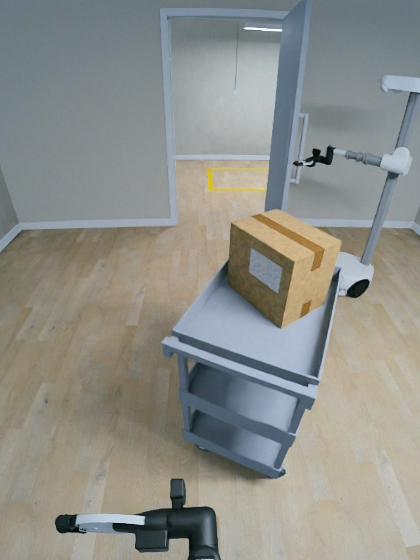

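Request:
move --blocking false --r2 '{"base":{"rotate_rad":-0.37}}'

Request:
wait --seconds 1.5

Request:
move --blocking false --r2 '{"base":{"translate_m":0.17,"strafe_m":0.12},"joints":{"lift_m":0.655}}'

Request:
wait --seconds 2 --cameras '["r2_head_camera","r2_head_left_camera"]'

Scene clock: 526.63 s.
move: r2 moving
r1: as last shown
r1.turned_by_imu: +0.000
r1.lidar_m: 0.64 0.50 3.32 1.18 1.20 3.04 1.64 1.38 1.37 1.35 1.12 1.05
r1.motor_effort: lift_m=+21(21) arm_m=+4(4) wheel_0=+22(22) wheel_1=+6(7) wheel_2=+9(9)
r1.servo_current: wrist_yaw_rad=72(91) wrist_pitch_rad=52(52) wrist_roll_rad=59(59) gripper_m=59(65)
r1.contact_limits: translate_m 1
r1.wrist_depth_mm: - - - 165 209 183 - / - - - 174 209 181 164 / - - - 172 211 183 166 / 1160 - - 164 213 183 167 / 1138 - - 168 217 185 167 / - - 185 167 205 186 168 / - 141 - 163 207 182 -
r2.base_odometry: x=-0.250 y=-1.168 heading=-2.329
r2.turned_by_wheels: -0.241
r2.turned_by_imu: -0.234
r2.base_tilt: forward=-0.7 right=+0.1
r2.lidar_m: 0.59 0.68 2.42 2.14 2.13 2.57 2.52 2.56 2.97 2.60 2.62 0.58
r2.base_status: rotate_rad moving
r2.joint_positions: lift_m=+0.664 arm_m=+0.000 wrist_yaw_rad=+1.567 wrist_pitch_rad=-0.001 wrist_roll_rad=+1.569 gripper_m=-0.009
r2.joint_status: not commanded
r2.measured_speeds: translate_m=-0.001 strafe_m=+0.002 rotate_rad=-0.763 lift_m=+0.000 arm_m=+0.000 wrist_yaw_rad=+0.000 wrist_pitch_rad=+0.000 wrist_roll_rad=+0.000
r2.motor_effort: lift_m=+16(16) arm_m=-6(7) wheel_0=+6(8) wheel_1=+5(10) wheel_2=+7(11)
r2.servo_current: wrist_yaw_rad=39(52) wrist_pitch_rad=39(39) wrist_roll_rad=46(59) gripper_m=78(78)
r2.hand_pose: x=+0.2595 y=+0.2881 z=+0.8426 quat_wxyz=(+0.501, +0.501, +0.498, +0.500) (m; r2's base frame)
r2.wrist_depth_mm: - - - - - 1708 1160 / - - - - - 1708 1138 / - - - - - 1708 1182 / - - - - - 1756 1182 / - - - - - 1708 1182 / - - 186 202 181 1576 1182 / - - - - - - 1182
pictures: none

Scene clock: 527.30 s.
earlier move: r2 done
r1.base_odometry: x=-2.303 y=+1.113 heading=-0.066
r1.turned_by_wheels: +0.000
r1.turned_by_imu: +0.000
r1.base_tilt: forward=-1.6 right=+1.2
r1.lidar_m: 0.65 0.50 3.35 1.16 1.20 3.03 1.65 1.37 1.37 1.36 1.13 1.08
r1.base_status: not commanded
r1.joint_positions: lift_m=+0.800 arm_m=+0.200 wrist_yaw_rad=+1.381 wrist_pitch_rad=+0.003 wrist_roll_rad=+0.000 gripper_m=-0.034
r1.joint_status: not commanded
r1.measured_speeds: all 0
r1.motor_effort: lift_m=+21(21) arm_m=+4(4) wheel_0=+21(22) wheel_1=+7(7) wheel_2=+9(9)
r1.servo_current: wrist_yaw_rad=78(91) wrist_pitch_rad=46(52) wrist_roll_rad=46(65) gripper_m=59(65)
r1.contact_limits: translate_m 1
r1.hand_pose: x=+0.5112 y=+0.2667 z=+0.9771 quat_wxyz=(+0.771, -0.001, +0.001, +0.637) (m; r1's base frame)
r1.wrist_depth_mm: - - - 165 208 183 - / - - - 174 209 181 165 / - - - 172 211 183 166 / 1160 - - 163 212 183 166 / 1160 - - 168 218 184 167 / - - 185 167 206 185 167 / - 141 - 163 206 182 -
r2.base_odometry: x=-0.250 y=-1.168 heading=-2.457
r2.turned_by_wheels: -0.128
r2.turned_by_imu: -0.125
r2.base_tilt: forward=-0.7 right=+0.1
r2.lidar_m: 0.57 0.63 2.64 2.13 2.10 2.41 2.54 2.52 2.82 2.64 2.59 2.89
r2.base_status: done
r2.joint_positions: lift_m=+0.664 arm_m=+0.000 wrist_yaw_rad=+1.567 wrist_pitch_rad=-0.001 wrist_roll_rad=+1.569 gripper_m=-0.009
r2.joint_status: not commanded
r2.measured_speeds: all 0
r2.motor_effort: lift_m=+16(16) arm_m=-6(7) wheel_0=+4(8) wheel_1=+1(10) wheel_2=+3(11)
r2.servo_current: wrist_yaw_rad=65(65) wrist_pitch_rad=39(46) wrist_roll_rad=46(59) gripper_m=78(85)
r2.hand_pose: x=+0.2595 y=+0.2881 z=+0.8426 quat_wxyz=(+0.501, +0.501, +0.498, +0.500) (m; r2's base frame)
r2.wrist_depth_mm: - - - - - 1618 1160 / - - - - - 1661 1182 / - - - - - 1708 1182 / - - - - - 1708 1182 / - - - - - 1756 1205 / - - 186 202 181 1618 1182 / - - - - - - 1205
wait: 0.67 of 1.5 s (r2 has come to rest)
pictures: none

Scene clock: 527.80 s.
move: r2 moving
r1: as last shown
r1.lidar_m: 0.64 0.50 3.34 1.16 1.21 3.02 1.65 1.37 1.36 1.35 1.13 1.06
r1.motor_effort: lift_m=+21(21) arm_m=+4(4) wheel_0=+22(22) wheel_1=+7(7) wheel_2=+9(9)
r1.servo_current: wrist_yaw_rad=65(78) wrist_pitch_rad=39(52) wrist_roll_rad=59(72) gripper_m=59(65)
r1.contact_limits: translate_m 1
r1.wrist_depth_mm: - - - 166 208 183 - / - - - 174 210 181 165 / - - - 172 211 182 166 / 1138 - - 164 213 183 167 / 1138 - - 168 218 185 167 / - - 185 167 205 185 168 / - 141 - 164 206 182 -
r2.base_odometry: x=-0.259 y=-1.201 heading=-2.457
r2.turned_by_wheels: +0.000
r2.turned_by_imu: +0.000
r2.base_tilt: forward=-0.7 right=+0.1
r2.lidar_m: 0.54 0.62 2.64 2.15 2.12 2.32 2.60 2.56 2.85 2.65 2.64 2.37
r2.base_status: translate_m moving; strafe_m moving
r2.joint_positions: lift_m=+0.655 arm_m=+0.000 wrist_yaw_rad=+1.567 wrist_pitch_rad=-0.001 wrist_roll_rad=+1.569 gripper_m=-0.009
r2.joint_status: lift_m moving
r2.measured_speeds: translate_m=+0.108 strafe_m=+0.078 rotate_rad=-0.002 lift_m=+0.000 arm_m=+0.000 wrist_yaw_rad=+0.000 wrist_pitch_rad=+0.000 wrist_roll_rad=+0.000
r2.motor_effort: lift_m=+14(17) arm_m=-7(7) wheel_0=-4(6) wheel_1=+10(11) wheel_2=-11(12)
r2.servo_current: wrist_yaw_rad=33(59) wrist_pitch_rad=39(46) wrist_roll_rad=46(52) gripper_m=72(85)
r2.hand_pose: x=+0.2595 y=+0.2881 z=+0.8338 quat_wxyz=(+0.501, +0.501, +0.498, +0.500) (m; r2's base frame)
r2.wrist_depth_mm: - - - - - 1661 1160 / - - - - - 1661 1160 / - - - - - 1618 1182 / - - - - - 1708 1182 / - - - - - 1756 1182 / - - 186 202 181 1618 1160 / - - - - - - 1160
pictures: none

Scene clock: 529.33 s.
earlier move: r2 done
r1.base_odometry: x=-2.303 y=+1.113 heading=-0.066
r1.turned_by_wheels: +0.000
r1.turned_by_imu: +0.000
r1.base_tilt: forward=-1.6 right=+1.2
r1.lidar_m: 0.64 0.52 3.32 1.17 1.22 3.04 1.62 1.37 1.38 1.32 1.14 1.05
r1.base_status: not commanded
r1.joint_positions: lift_m=+0.800 arm_m=+0.200 wrist_yaw_rad=+1.381 wrist_pitch_rad=+0.003 wrist_roll_rad=+0.000 gripper_m=-0.034
r1.joint_status: not commanded
r1.measured_speeds: all 0
r1.motor_effort: lift_m=+21(21) arm_m=+4(4) wheel_0=+22(22) wheel_1=+6(7) wheel_2=+9(9)
r1.servo_current: wrist_yaw_rad=72(91) wrist_pitch_rad=46(52) wrist_roll_rad=39(72) gripper_m=59(65)
r1.contact_limits: translate_m 1
r1.hand_pose: x=+0.5112 y=+0.2667 z=+0.9771 quat_wxyz=(+0.771, -0.001, +0.001, +0.637) (m; r1's base frame)
r1.wrist_depth_mm: - - - 165 208 183 - / - - - 174 210 181 166 / - - - 173 210 183 166 / 1182 - - 164 212 183 167 / 1160 - - 168 218 185 168 / - - 186 168 206 185 168 / - 141 - 163 206 182 -
r2.base_odometry: x=-0.306 y=-1.369 heading=-2.457
r2.turned_by_wheels: +0.000
r2.turned_by_imu: +0.000
r2.base_tilt: forward=-0.7 right=+0.1
r2.lidar_m: 0.42 0.46 2.58 2.10 2.09 2.30 2.75 2.73 3.05 2.68 2.67 0.45
r2.base_status: done
r2.joint_positions: lift_m=+0.655 arm_m=+0.000 wrist_yaw_rad=+1.567 wrist_pitch_rad=-0.001 wrist_roll_rad=+1.569 gripper_m=-0.009
r2.joint_status: all done
r2.measured_speeds: all 0
r2.motor_effort: lift_m=+14(17) arm_m=-6(7) wheel_0=-4(8) wheel_1=+3(12) wheel_2=-4(12)
r2.servo_current: wrist_yaw_rad=46(59) wrist_pitch_rad=39(46) wrist_roll_rad=39(59) gripper_m=78(85)
r2.hand_pose: x=+0.2595 y=+0.2881 z=+0.8337 quat_wxyz=(+0.501, +0.501, +0.498, +0.500) (m; r2's base frame)
r2.wrist_depth_mm: - - - - - 1618 1138 / - - - - - 1661 1138 / - - - - - 1708 1160 / - - - - - 1708 1182 / - - - - - 1708 1160 / - - 186 202 181 1576 1182 / - 138 - - - - 1160
wait: 1.53 of 2 s (r2 has come to rest)
pictures: r2_head_camera, r2_head_left_camera
Images, in order (width x height): r2_head_camera 420x560, r2_head_left_camera 420x672.

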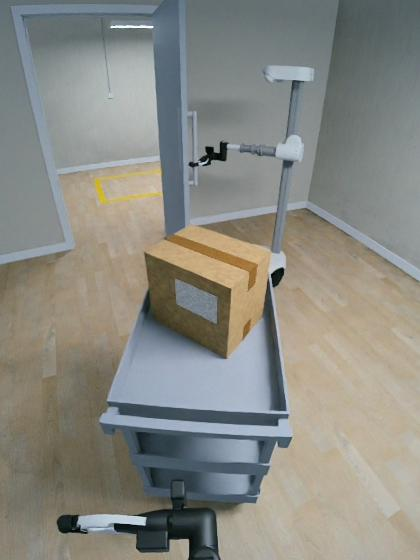

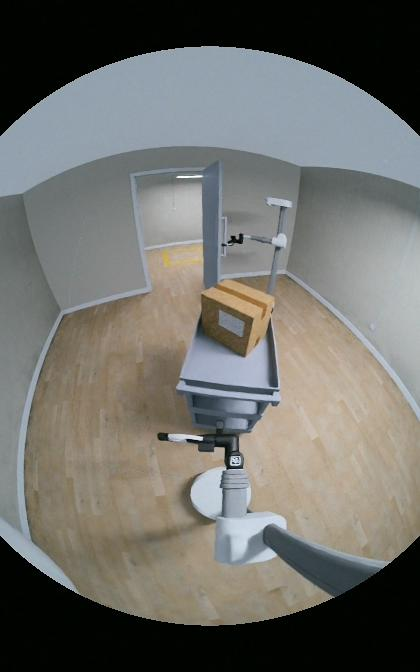

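Request:
move --blocking false --r2 '{"base":{"rotate_rad":-0.06},"joints":{"wrist_roll_rad":0}}'

Request:
wait --seconds 1

Request:
wait --seconds 1 --cameras '["r2_head_camera","r2_wrist_camera","r2_head_left_camera"]'

Request:
zoom_image --camera "r2_head_camera" --region '[40, 380, 320, 560]'

Scene clock: 538.83 s.
move: r2 moving
r1: as last shown
r1.lidar_m: 0.65 0.50 3.34 1.18 1.23 3.04 1.64 1.39 1.38 1.34 1.13 1.08
r1.servo_current: wrist_yaw_rad=52(85) wrist_pitch_rad=52(52) wrist_roll_rad=39(59) gripper_m=65(65)
r1.contact_limits: translate_m 1
r1.wrist_depth_mm: - - - 165 210 183 - / - - - 174 208 181 165 / - - - 172 211 182 166 / 1160 - - 164 213 183 167 / 1160 - - 168 219 184 167 / - - 185 167 206 185 168 / - 141 - 164 207 181 -
r2.base_odometry: x=-0.306 y=-1.369 heading=-2.516
r2.turned_by_wheels: -0.059
r2.turned_by_imu: -0.057
r2.base_tilt: forward=-0.7 right=+0.0
r2.lidar_m: 0.42 0.43 2.68 2.12 2.06 2.25 2.80 2.74 2.96 2.71 2.66 0.46
r2.base_status: rotate_rad moving
r2.joint_positions: lift_m=+0.655 arm_m=+0.000 wrist_yaw_rad=+1.568 wrist_pitch_rad=-0.001 wrist_roll_rad=+0.981 gripper_m=-0.009
r2.joint_status: wrist_roll_rad moving
r2.measured_speeds: translate_m=+0.000 strafe_m=+0.000 rotate_rad=+0.000 lift_m=+0.000 arm_m=+0.000 wrist_yaw_rad=+0.000 wrist_pitch_rad=+0.000 wrist_roll_rad=-1.820
r2.motor_effort: lift_m=+14(14) arm_m=-7(7) wheel_0=+3(7) wheel_1=+3(9) wheel_2=+6(8)
r2.servo_current: wrist_yaw_rad=46(59) wrist_pitch_rad=39(46) wrist_roll_rad=98(98) gripper_m=78(85)
r2.hand_pose: x=+0.2595 y=+0.2881 z=+0.8337 quat_wxyz=(+0.625, +0.334, +0.332, +0.623) (m; r2's base frame)
r2.wrist_depth_mm: - - - - - - - / - - - - - - 1808 / - - - - - - 1576 / - - - - - - 1397 / - - - - - 1708 1229 / - - 186 202 181 1430 1098 / - 120 - - - - 1008
pictures: none

Scene clock: 539.83 s.
earlier move: r2 done
r1.base_odometry: x=-2.303 y=+1.113 heading=-0.066
r1.turned_by_wheels: +0.000
r1.turned_by_imu: +0.000
r1.base_tilt: forward=-1.6 right=+1.2
r1.lidar_m: 0.65 0.50 3.34 1.16 1.24 3.02 1.64 1.39 1.37 1.35 1.13 1.08
r1.base_status: not commanded
r1.joint_positions: lift_m=+0.800 arm_m=+0.200 wrist_yaw_rad=+1.381 wrist_pitch_rad=+0.003 wrist_roll_rad=+0.000 gripper_m=-0.034
r1.joint_status: not commanded
r1.measured_speeds: all 0
r1.motor_effort: lift_m=+21(21) arm_m=+4(4) wheel_0=+22(22) wheel_1=+7(7) wheel_2=+9(9)
r1.servo_current: wrist_yaw_rad=72(91) wrist_pitch_rad=39(52) wrist_roll_rad=46(65) gripper_m=59(65)
r1.contact_limits: translate_m 1
r1.hand_pose: x=+0.5112 y=+0.2667 z=+0.9771 quat_wxyz=(+0.771, -0.001, +0.001, +0.637) (m; r1's base frame)
r1.wrist_depth_mm: - - - 166 209 184 - / - - - 175 210 181 165 / - - - 172 211 182 165 / 1138 - - 164 213 183 167 / 1160 - - 167 218 183 167 / - - 185 167 206 185 168 / - 141 - 164 206 182 -
r2.base_odometry: x=-0.306 y=-1.369 heading=-2.516
r2.turned_by_wheels: +0.000
r2.turned_by_imu: +0.000
r2.base_tilt: forward=-0.7 right=+0.1
r2.lidar_m: 0.38 0.44 2.69 2.10 2.07 2.24 2.78 2.72 2.94 2.72 2.67 0.44
r2.base_status: done
r2.joint_positions: lift_m=+0.655 arm_m=+0.000 wrist_yaw_rad=+1.568 wrist_pitch_rad=-0.001 wrist_roll_rad=+0.002 gripper_m=-0.009
r2.joint_status: all done
r2.measured_speeds: all 0
r2.motor_effort: lift_m=+14(14) arm_m=-7(7) wheel_0=+3(7) wheel_1=+3(9) wheel_2=+6(8)
r2.servo_current: wrist_yaw_rad=46(59) wrist_pitch_rad=39(46) wrist_roll_rad=59(111) gripper_m=78(85)
r2.hand_pose: x=+0.2595 y=+0.2881 z=+0.8337 quat_wxyz=(+0.708, +0.001, +0.000, +0.706) (m; r2's base frame)
r2.wrist_depth_mm: - - - - - - - / - - - - - - - / - - - - - - - / - - - - - - - / - - - - - - - / - - 187 202 180 - - / - 1661 - - - 1863 1708
wait: 1.00 s; at rest by 0.97 s
pictures: none

Scene clock: 540.83 s.
r1.base_odometry: x=-2.303 y=+1.113 heading=-0.066
r1.turned_by_wheels: +0.000
r1.turned_by_imu: +0.000
r1.base_tilt: forward=-1.6 right=+1.2
r1.lidar_m: 0.62 0.49 3.34 1.15 1.23 3.04 1.62 1.37 1.38 1.36 1.11 1.06
r1.base_status: not commanded
r1.joint_positions: lift_m=+0.800 arm_m=+0.200 wrist_yaw_rad=+1.381 wrist_pitch_rad=+0.003 wrist_roll_rad=+0.000 gripper_m=-0.034
r1.joint_status: not commanded
r1.measured_speeds: all 0
r1.motor_effort: lift_m=+21(21) arm_m=+4(4) wheel_0=+21(22) wheel_1=+7(7) wheel_2=+9(9)
r1.servo_current: wrist_yaw_rad=59(91) wrist_pitch_rad=39(52) wrist_roll_rad=39(65) gripper_m=59(65)
r1.contact_limits: translate_m 1
r1.hand_pose: x=+0.5112 y=+0.2667 z=+0.9771 quat_wxyz=(+0.771, -0.001, +0.001, +0.637) (m; r1's base frame)
r1.wrist_depth_mm: - - - 165 209 183 - / - - - 175 210 181 166 / - - - 172 211 182 166 / 1160 - - 164 213 183 167 / 1118 - - 168 217 184 167 / - - 185 167 206 186 168 / - 141 - 164 207 182 -
r2.base_odometry: x=-0.306 y=-1.369 heading=-2.516
r2.turned_by_wheels: +0.000
r2.turned_by_imu: +0.000
r2.base_tilt: forward=-0.7 right=+0.1
r2.lidar_m: 0.42 0.47 2.69 2.07 2.06 2.27 2.77 2.72 2.96 2.71 2.65 0.44
r2.base_status: done
r2.joint_positions: lift_m=+0.655 arm_m=+0.000 wrist_yaw_rad=+1.568 wrist_pitch_rad=-0.001 wrist_roll_rad=+0.002 gripper_m=-0.009
r2.joint_status: all done
r2.measured_speeds: all 0
r2.motor_effort: lift_m=+14(14) arm_m=-6(7) wheel_0=+3(7) wheel_1=+3(9) wheel_2=+6(8)
r2.servo_current: wrist_yaw_rad=39(59) wrist_pitch_rad=46(46) wrist_roll_rad=59(111) gripper_m=78(85)
r2.hand_pose: x=+0.2595 y=+0.2881 z=+0.8337 quat_wxyz=(+0.708, +0.001, +0.000, +0.706) (m; r2's base frame)
r2.wrist_depth_mm: - - - - - - - / - - - - - - - / - - - - - - - / - - - - - - - / - - - - - - - / - - 187 202 180 - - / - 1708 - - - 1756 1808
wait: 1.00 s; at rest by 0.27 s
pictures: r2_head_camera, r2_head_left_camera, r2_wrist_camera
Images, in order (width x height): r2_head_camera 420x560, r2_head_left_camera 420x672, r2_wrist_camera 616x392.

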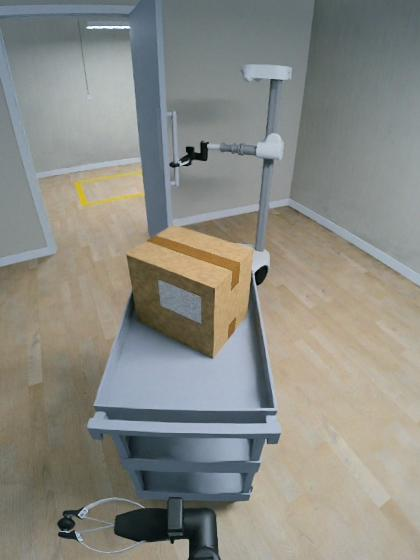

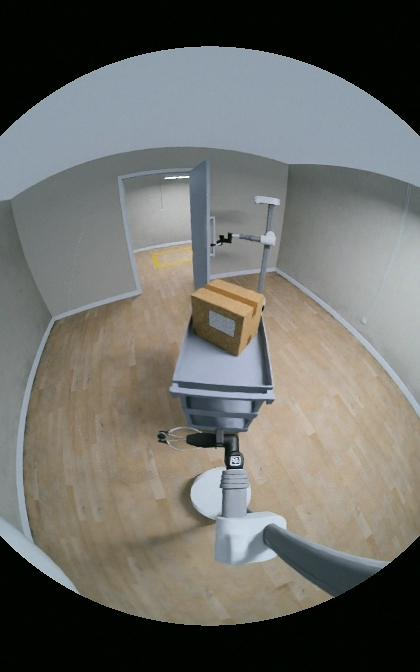

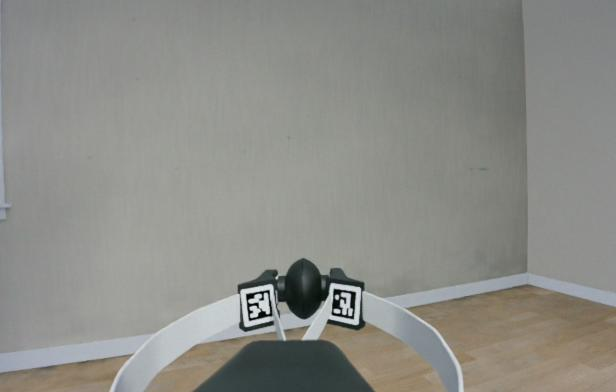

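Scaled by 1.800 from the camera's 420x560 image, which has a finer 1200x1600 frame.

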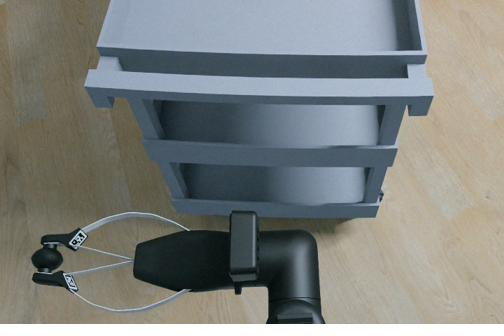

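Request:
move --blocking false --r2 '{"base":{"rotate_rad":0.39}}'

Request:
wait --seconds 1.2

Request:
move --blocking false --r2 '{"base":{"strafe_m":-0.15},"joints":{"arm_m":0.08},"contact_limits":{"arm_m":0.0}}'

Request:
wait --seconds 1.7 --cameras '["r2_head_camera","r2_head_left_camera"]'

Scene clock: 561.00 s.
move: r2 moving
r1: as last shown
r1.lidar_m: 0.65 0.50 3.35 1.19 1.21 3.03 1.66 1.37 1.36 1.36 1.12 1.08
r1.servo_current: wrist_yaw_rad=72(85) wrist_pitch_rad=39(46) wrist_roll_rad=59(59) gripper_m=65(65)
r1.contact_limits: translate_m 1
r1.wrist_depth_mm: - - - 165 209 183 - / - - - 174 209 181 165 / - - - 172 210 183 166 / 1138 - - 164 213 183 167 / 1138 - - 168 217 184 167 / - - 185 167 206 185 169 / - 141 - 163 207 182 -
r2.base_odometry: x=-0.306 y=-1.369 heading=-2.272
r2.turned_by_wheels: +0.244
r2.turned_by_imu: +0.238
r2.base_tilt: forward=-0.7 right=+0.1
r2.lidar_m: 0.44 0.48 2.32 2.06 2.10 2.61 2.73 2.75 2.95 2.67 2.68 0.42
r2.base_status: rotate_rad moving
r2.joint_positions: lift_m=+0.655 arm_m=+0.000 wrist_yaw_rad=+1.568 wrist_pitch_rad=-0.001 wrist_roll_rad=+0.002 gripper_m=-0.009
r2.joint_status: not commanded
r2.measured_speeds: translate_m=+0.003 strafe_m=+0.000 rotate_rad=+0.812 lift_m=+0.000 arm_m=+0.000 wrist_yaw_rad=+0.000 wrist_pitch_rad=+0.000 wrist_roll_rad=+0.000
r2.motor_effort: lift_m=+14(14) arm_m=-7(7) wheel_0=-4(8) wheel_1=-6(9) wheel_2=-7(12)
r2.servo_current: wrist_yaw_rad=52(59) wrist_pitch_rad=46(46) wrist_roll_rad=52(59) gripper_m=78(85)
r2.hand_pose: x=+0.2595 y=+0.2881 z=+0.8337 quat_wxyz=(+0.708, +0.001, +0.000, +0.706) (m; r2's base frame)
r2.wrist_depth_mm: 1808 - - - - - - / 1863 - - - - - - / 1863 - - - - - - / 1863 - - - - - - / - - - - - - - / - - 187 202 181 - - / 1808 1708 - - - 1808 1756
pictures: none

Scene clock: 561.67 s.
earlier move: r2 done
r1.base_odometry: x=-2.303 y=+1.113 heading=-0.066
r1.turned_by_wheels: +0.000
r1.turned_by_imu: +0.000
r1.base_tilt: forward=-1.6 right=+1.2
r1.lidar_m: 0.63 0.49 3.34 1.17 1.23 3.03 1.65 1.38 1.38 1.35 1.12 1.08
r1.base_status: not commanded
r1.joint_positions: lift_m=+0.800 arm_m=+0.200 wrist_yaw_rad=+1.381 wrist_pitch_rad=+0.003 wrist_roll_rad=+0.000 gripper_m=-0.034
r1.joint_status: not commanded
r1.measured_speeds: all 0
r1.motor_effort: lift_m=+21(21) arm_m=+4(4) wheel_0=+21(22) wheel_1=+7(7) wheel_2=+9(9)
r1.servo_current: wrist_yaw_rad=72(91) wrist_pitch_rad=46(52) wrist_roll_rad=52(59) gripper_m=65(65)
r1.contact_limits: translate_m 1
r1.hand_pose: x=+0.5112 y=+0.2667 z=+0.9771 quat_wxyz=(+0.771, -0.001, +0.001, +0.637) (m; r1's base frame)
r1.wrist_depth_mm: - - - 165 208 183 - / - - - 175 210 181 165 / - - - 172 211 183 166 / 1118 - - 164 212 183 167 / 1160 - - 168 219 185 167 / - - 185 168 206 186 168 / - 141 - 164 207 182 -
r2.base_odometry: x=-0.306 y=-1.369 heading=-2.127
r2.turned_by_wheels: +0.145
r2.turned_by_imu: +0.142
r2.base_tilt: forward=-0.7 right=+0.1
r2.lidar_m: 0.44 3.02 2.18 2.09 2.15 2.88 2.73 2.82 2.78 2.64 0.43 0.40
r2.base_status: done
r2.joint_positions: lift_m=+0.655 arm_m=+0.000 wrist_yaw_rad=+1.568 wrist_pitch_rad=-0.001 wrist_roll_rad=+0.002 gripper_m=-0.009
r2.joint_status: not commanded
r2.measured_speeds: all 0
r2.motor_effort: lift_m=+14(14) arm_m=-7(7) wheel_0=-4(8) wheel_1=-4(9) wheel_2=-3(12)
r2.servo_current: wrist_yaw_rad=52(59) wrist_pitch_rad=46(46) wrist_roll_rad=52(59) gripper_m=78(85)
r2.hand_pose: x=+0.2594 y=+0.2881 z=+0.8337 quat_wxyz=(+0.708, +0.001, +0.000, +0.706) (m; r2's base frame)
r2.wrist_depth_mm: - - - - - - - / - - - - - - - / - - - - - - - / - - - - - - - / - - - - - - - / - - 187 202 181 - - / 1921 1756 - - - 1808 1756
wait: 0.67 of 1.2 s (r2 has come to rest)
pictures: none

Scene clock: 562.17 s.
move: r2 moving
r1: as last shown
r1.lidar_m: 0.64 0.49 3.34 1.18 1.20 3.01 1.64 1.39 1.37 1.34 1.12 1.07
r1.motor_effort: lift_m=+21(21) arm_m=+4(4) wheel_0=+21(22) wheel_1=+6(7) wheel_2=+9(9)
r1.servo_current: wrist_yaw_rad=78(85) wrist_pitch_rad=39(46) wrist_roll_rad=52(59) gripper_m=59(65)
r1.contact_limits: translate_m 1
r1.wrist_depth_mm: - - - 165 208 184 - / - - - 175 210 181 166 / - - - 173 211 182 166 / 1160 - - 164 213 183 167 / 1138 - - 168 218 184 167 / - - 185 168 206 185 168 / - 141 - 164 207 182 -
r2.base_odometry: x=-0.337 y=-1.350 heading=-2.127
r2.turned_by_wheels: +0.000
r2.turned_by_imu: +0.000
r2.base_tilt: forward=-0.6 right=+0.1
r2.lidar_m: 0.42 3.08 2.21 2.11 2.16 2.89 2.74 2.85 2.76 2.62 2.73 0.40
r2.base_status: strafe_m moving
r2.joint_positions: lift_m=+0.655 arm_m=+0.049 wrist_yaw_rad=+1.568 wrist_pitch_rad=-0.001 wrist_roll_rad=+0.002 gripper_m=-0.009
r2.joint_status: arm_m moving
r2.measured_speeds: translate_m=+0.000 strafe_m=-0.142 rotate_rad=-0.002 lift_m=+0.000 arm_m=+0.163 wrist_yaw_rad=+0.000 wrist_pitch_rad=+0.000 wrist_roll_rad=+0.000
r2.motor_effort: lift_m=+14(14) arm_m=+6(10) wheel_0=+9(13) wheel_1=-12(13) wheel_2=+0(3)
r2.servo_current: wrist_yaw_rad=52(52) wrist_pitch_rad=39(46) wrist_roll_rad=39(59) gripper_m=78(91)
r2.contact_limits: arm_m 0
r2.hand_pose: x=+0.3084 y=+0.2881 z=+0.8337 quat_wxyz=(+0.708, +0.001, +0.000, +0.706) (m; r2's base frame)
r2.wrist_depth_mm: - - - - - - - / - - - - - - - / - - - - - - - / - - - - - - - / - - - - - - - / - - 187 202 181 - - / 1921 1756 - - - 1756 1756
pictures: none

Scene clock: 563.40 s.
earlier move: r2 done
r1.base_odometry: x=-2.303 y=+1.113 heading=-0.066
r1.turned_by_wheels: +0.000
r1.turned_by_imu: +0.000
r1.base_tilt: forward=-1.6 right=+1.2
r1.lidar_m: 0.62 0.48 3.34 1.16 1.19 3.01 1.63 1.37 1.37 1.36 1.12 1.07
r1.base_status: not commanded
r1.joint_positions: lift_m=+0.800 arm_m=+0.200 wrist_yaw_rad=+1.381 wrist_pitch_rad=+0.003 wrist_roll_rad=+0.000 gripper_m=-0.034
r1.joint_status: not commanded
r1.measured_speeds: all 0
r1.motor_effort: lift_m=+21(21) arm_m=+4(4) wheel_0=+21(22) wheel_1=+6(7) wheel_2=+9(9)
r1.servo_current: wrist_yaw_rad=65(85) wrist_pitch_rad=46(46) wrist_roll_rad=46(59) gripper_m=59(65)
r1.contact_limits: translate_m 1
r1.hand_pose: x=+0.5112 y=+0.2667 z=+0.9771 quat_wxyz=(+0.771, -0.001, +0.001, +0.637) (m; r1's base frame)
r1.wrist_depth_mm: - - - 165 209 183 - / - - - 175 209 181 165 / - - - 172 211 182 165 / 1160 - - 164 212 183 167 / 1138 - - 168 218 185 167 / - - 185 167 205 185 168 / - 141 - 163 206 182 -
r2.base_odometry: x=-0.433 y=-1.290 heading=-2.127
r2.turned_by_wheels: +0.000
r2.turned_by_imu: +0.000
r2.base_tilt: forward=-0.7 right=+0.0
r2.lidar_m: 0.36 0.52 2.34 2.23 2.27 2.87 2.74 2.84 2.65 2.51 2.61 0.35
r2.base_status: done
r2.joint_positions: lift_m=+0.655 arm_m=+0.080 wrist_yaw_rad=+1.568 wrist_pitch_rad=-0.001 wrist_roll_rad=+0.002 gripper_m=-0.009
r2.joint_status: all done
r2.measured_speeds: all 0
r2.motor_effort: lift_m=+14(14) arm_m=+7(12) wheel_0=+2(13) wheel_1=-2(13) wheel_2=+0(3)
r2.servo_current: wrist_yaw_rad=46(59) wrist_pitch_rad=39(46) wrist_roll_rad=52(59) gripper_m=85(91)
r2.contact_limits: arm_m 0
r2.hand_pose: x=+0.3391 y=+0.2881 z=+0.8337 quat_wxyz=(+0.708, +0.001, +0.000, +0.706) (m; r2's base frame)
r2.wrist_depth_mm: - - - - - - - / - - - - - - - / - - - - - - - / - - - - - - - / - - - - - - - / - - 187 202 181 - - / 1863 1808 - - - 1808 1708
wait: 1.23 of 1.7 s (r2 has come to rest)
pictures: r2_head_camera, r2_head_left_camera
Images, in order (width x height): r2_head_camera 420x560, r2_head_left_camera 420x672.

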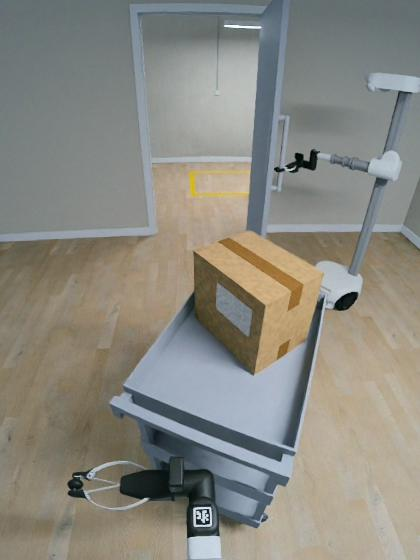

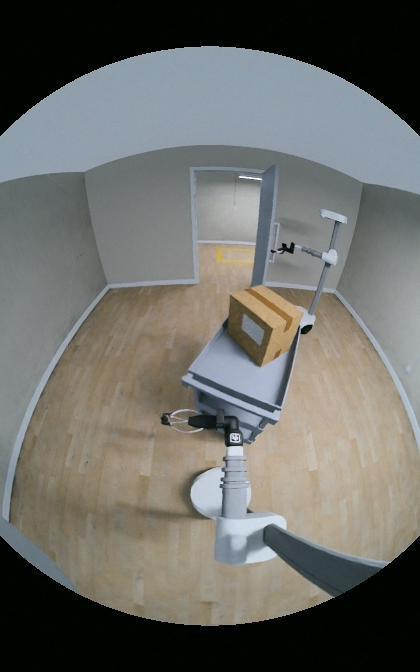

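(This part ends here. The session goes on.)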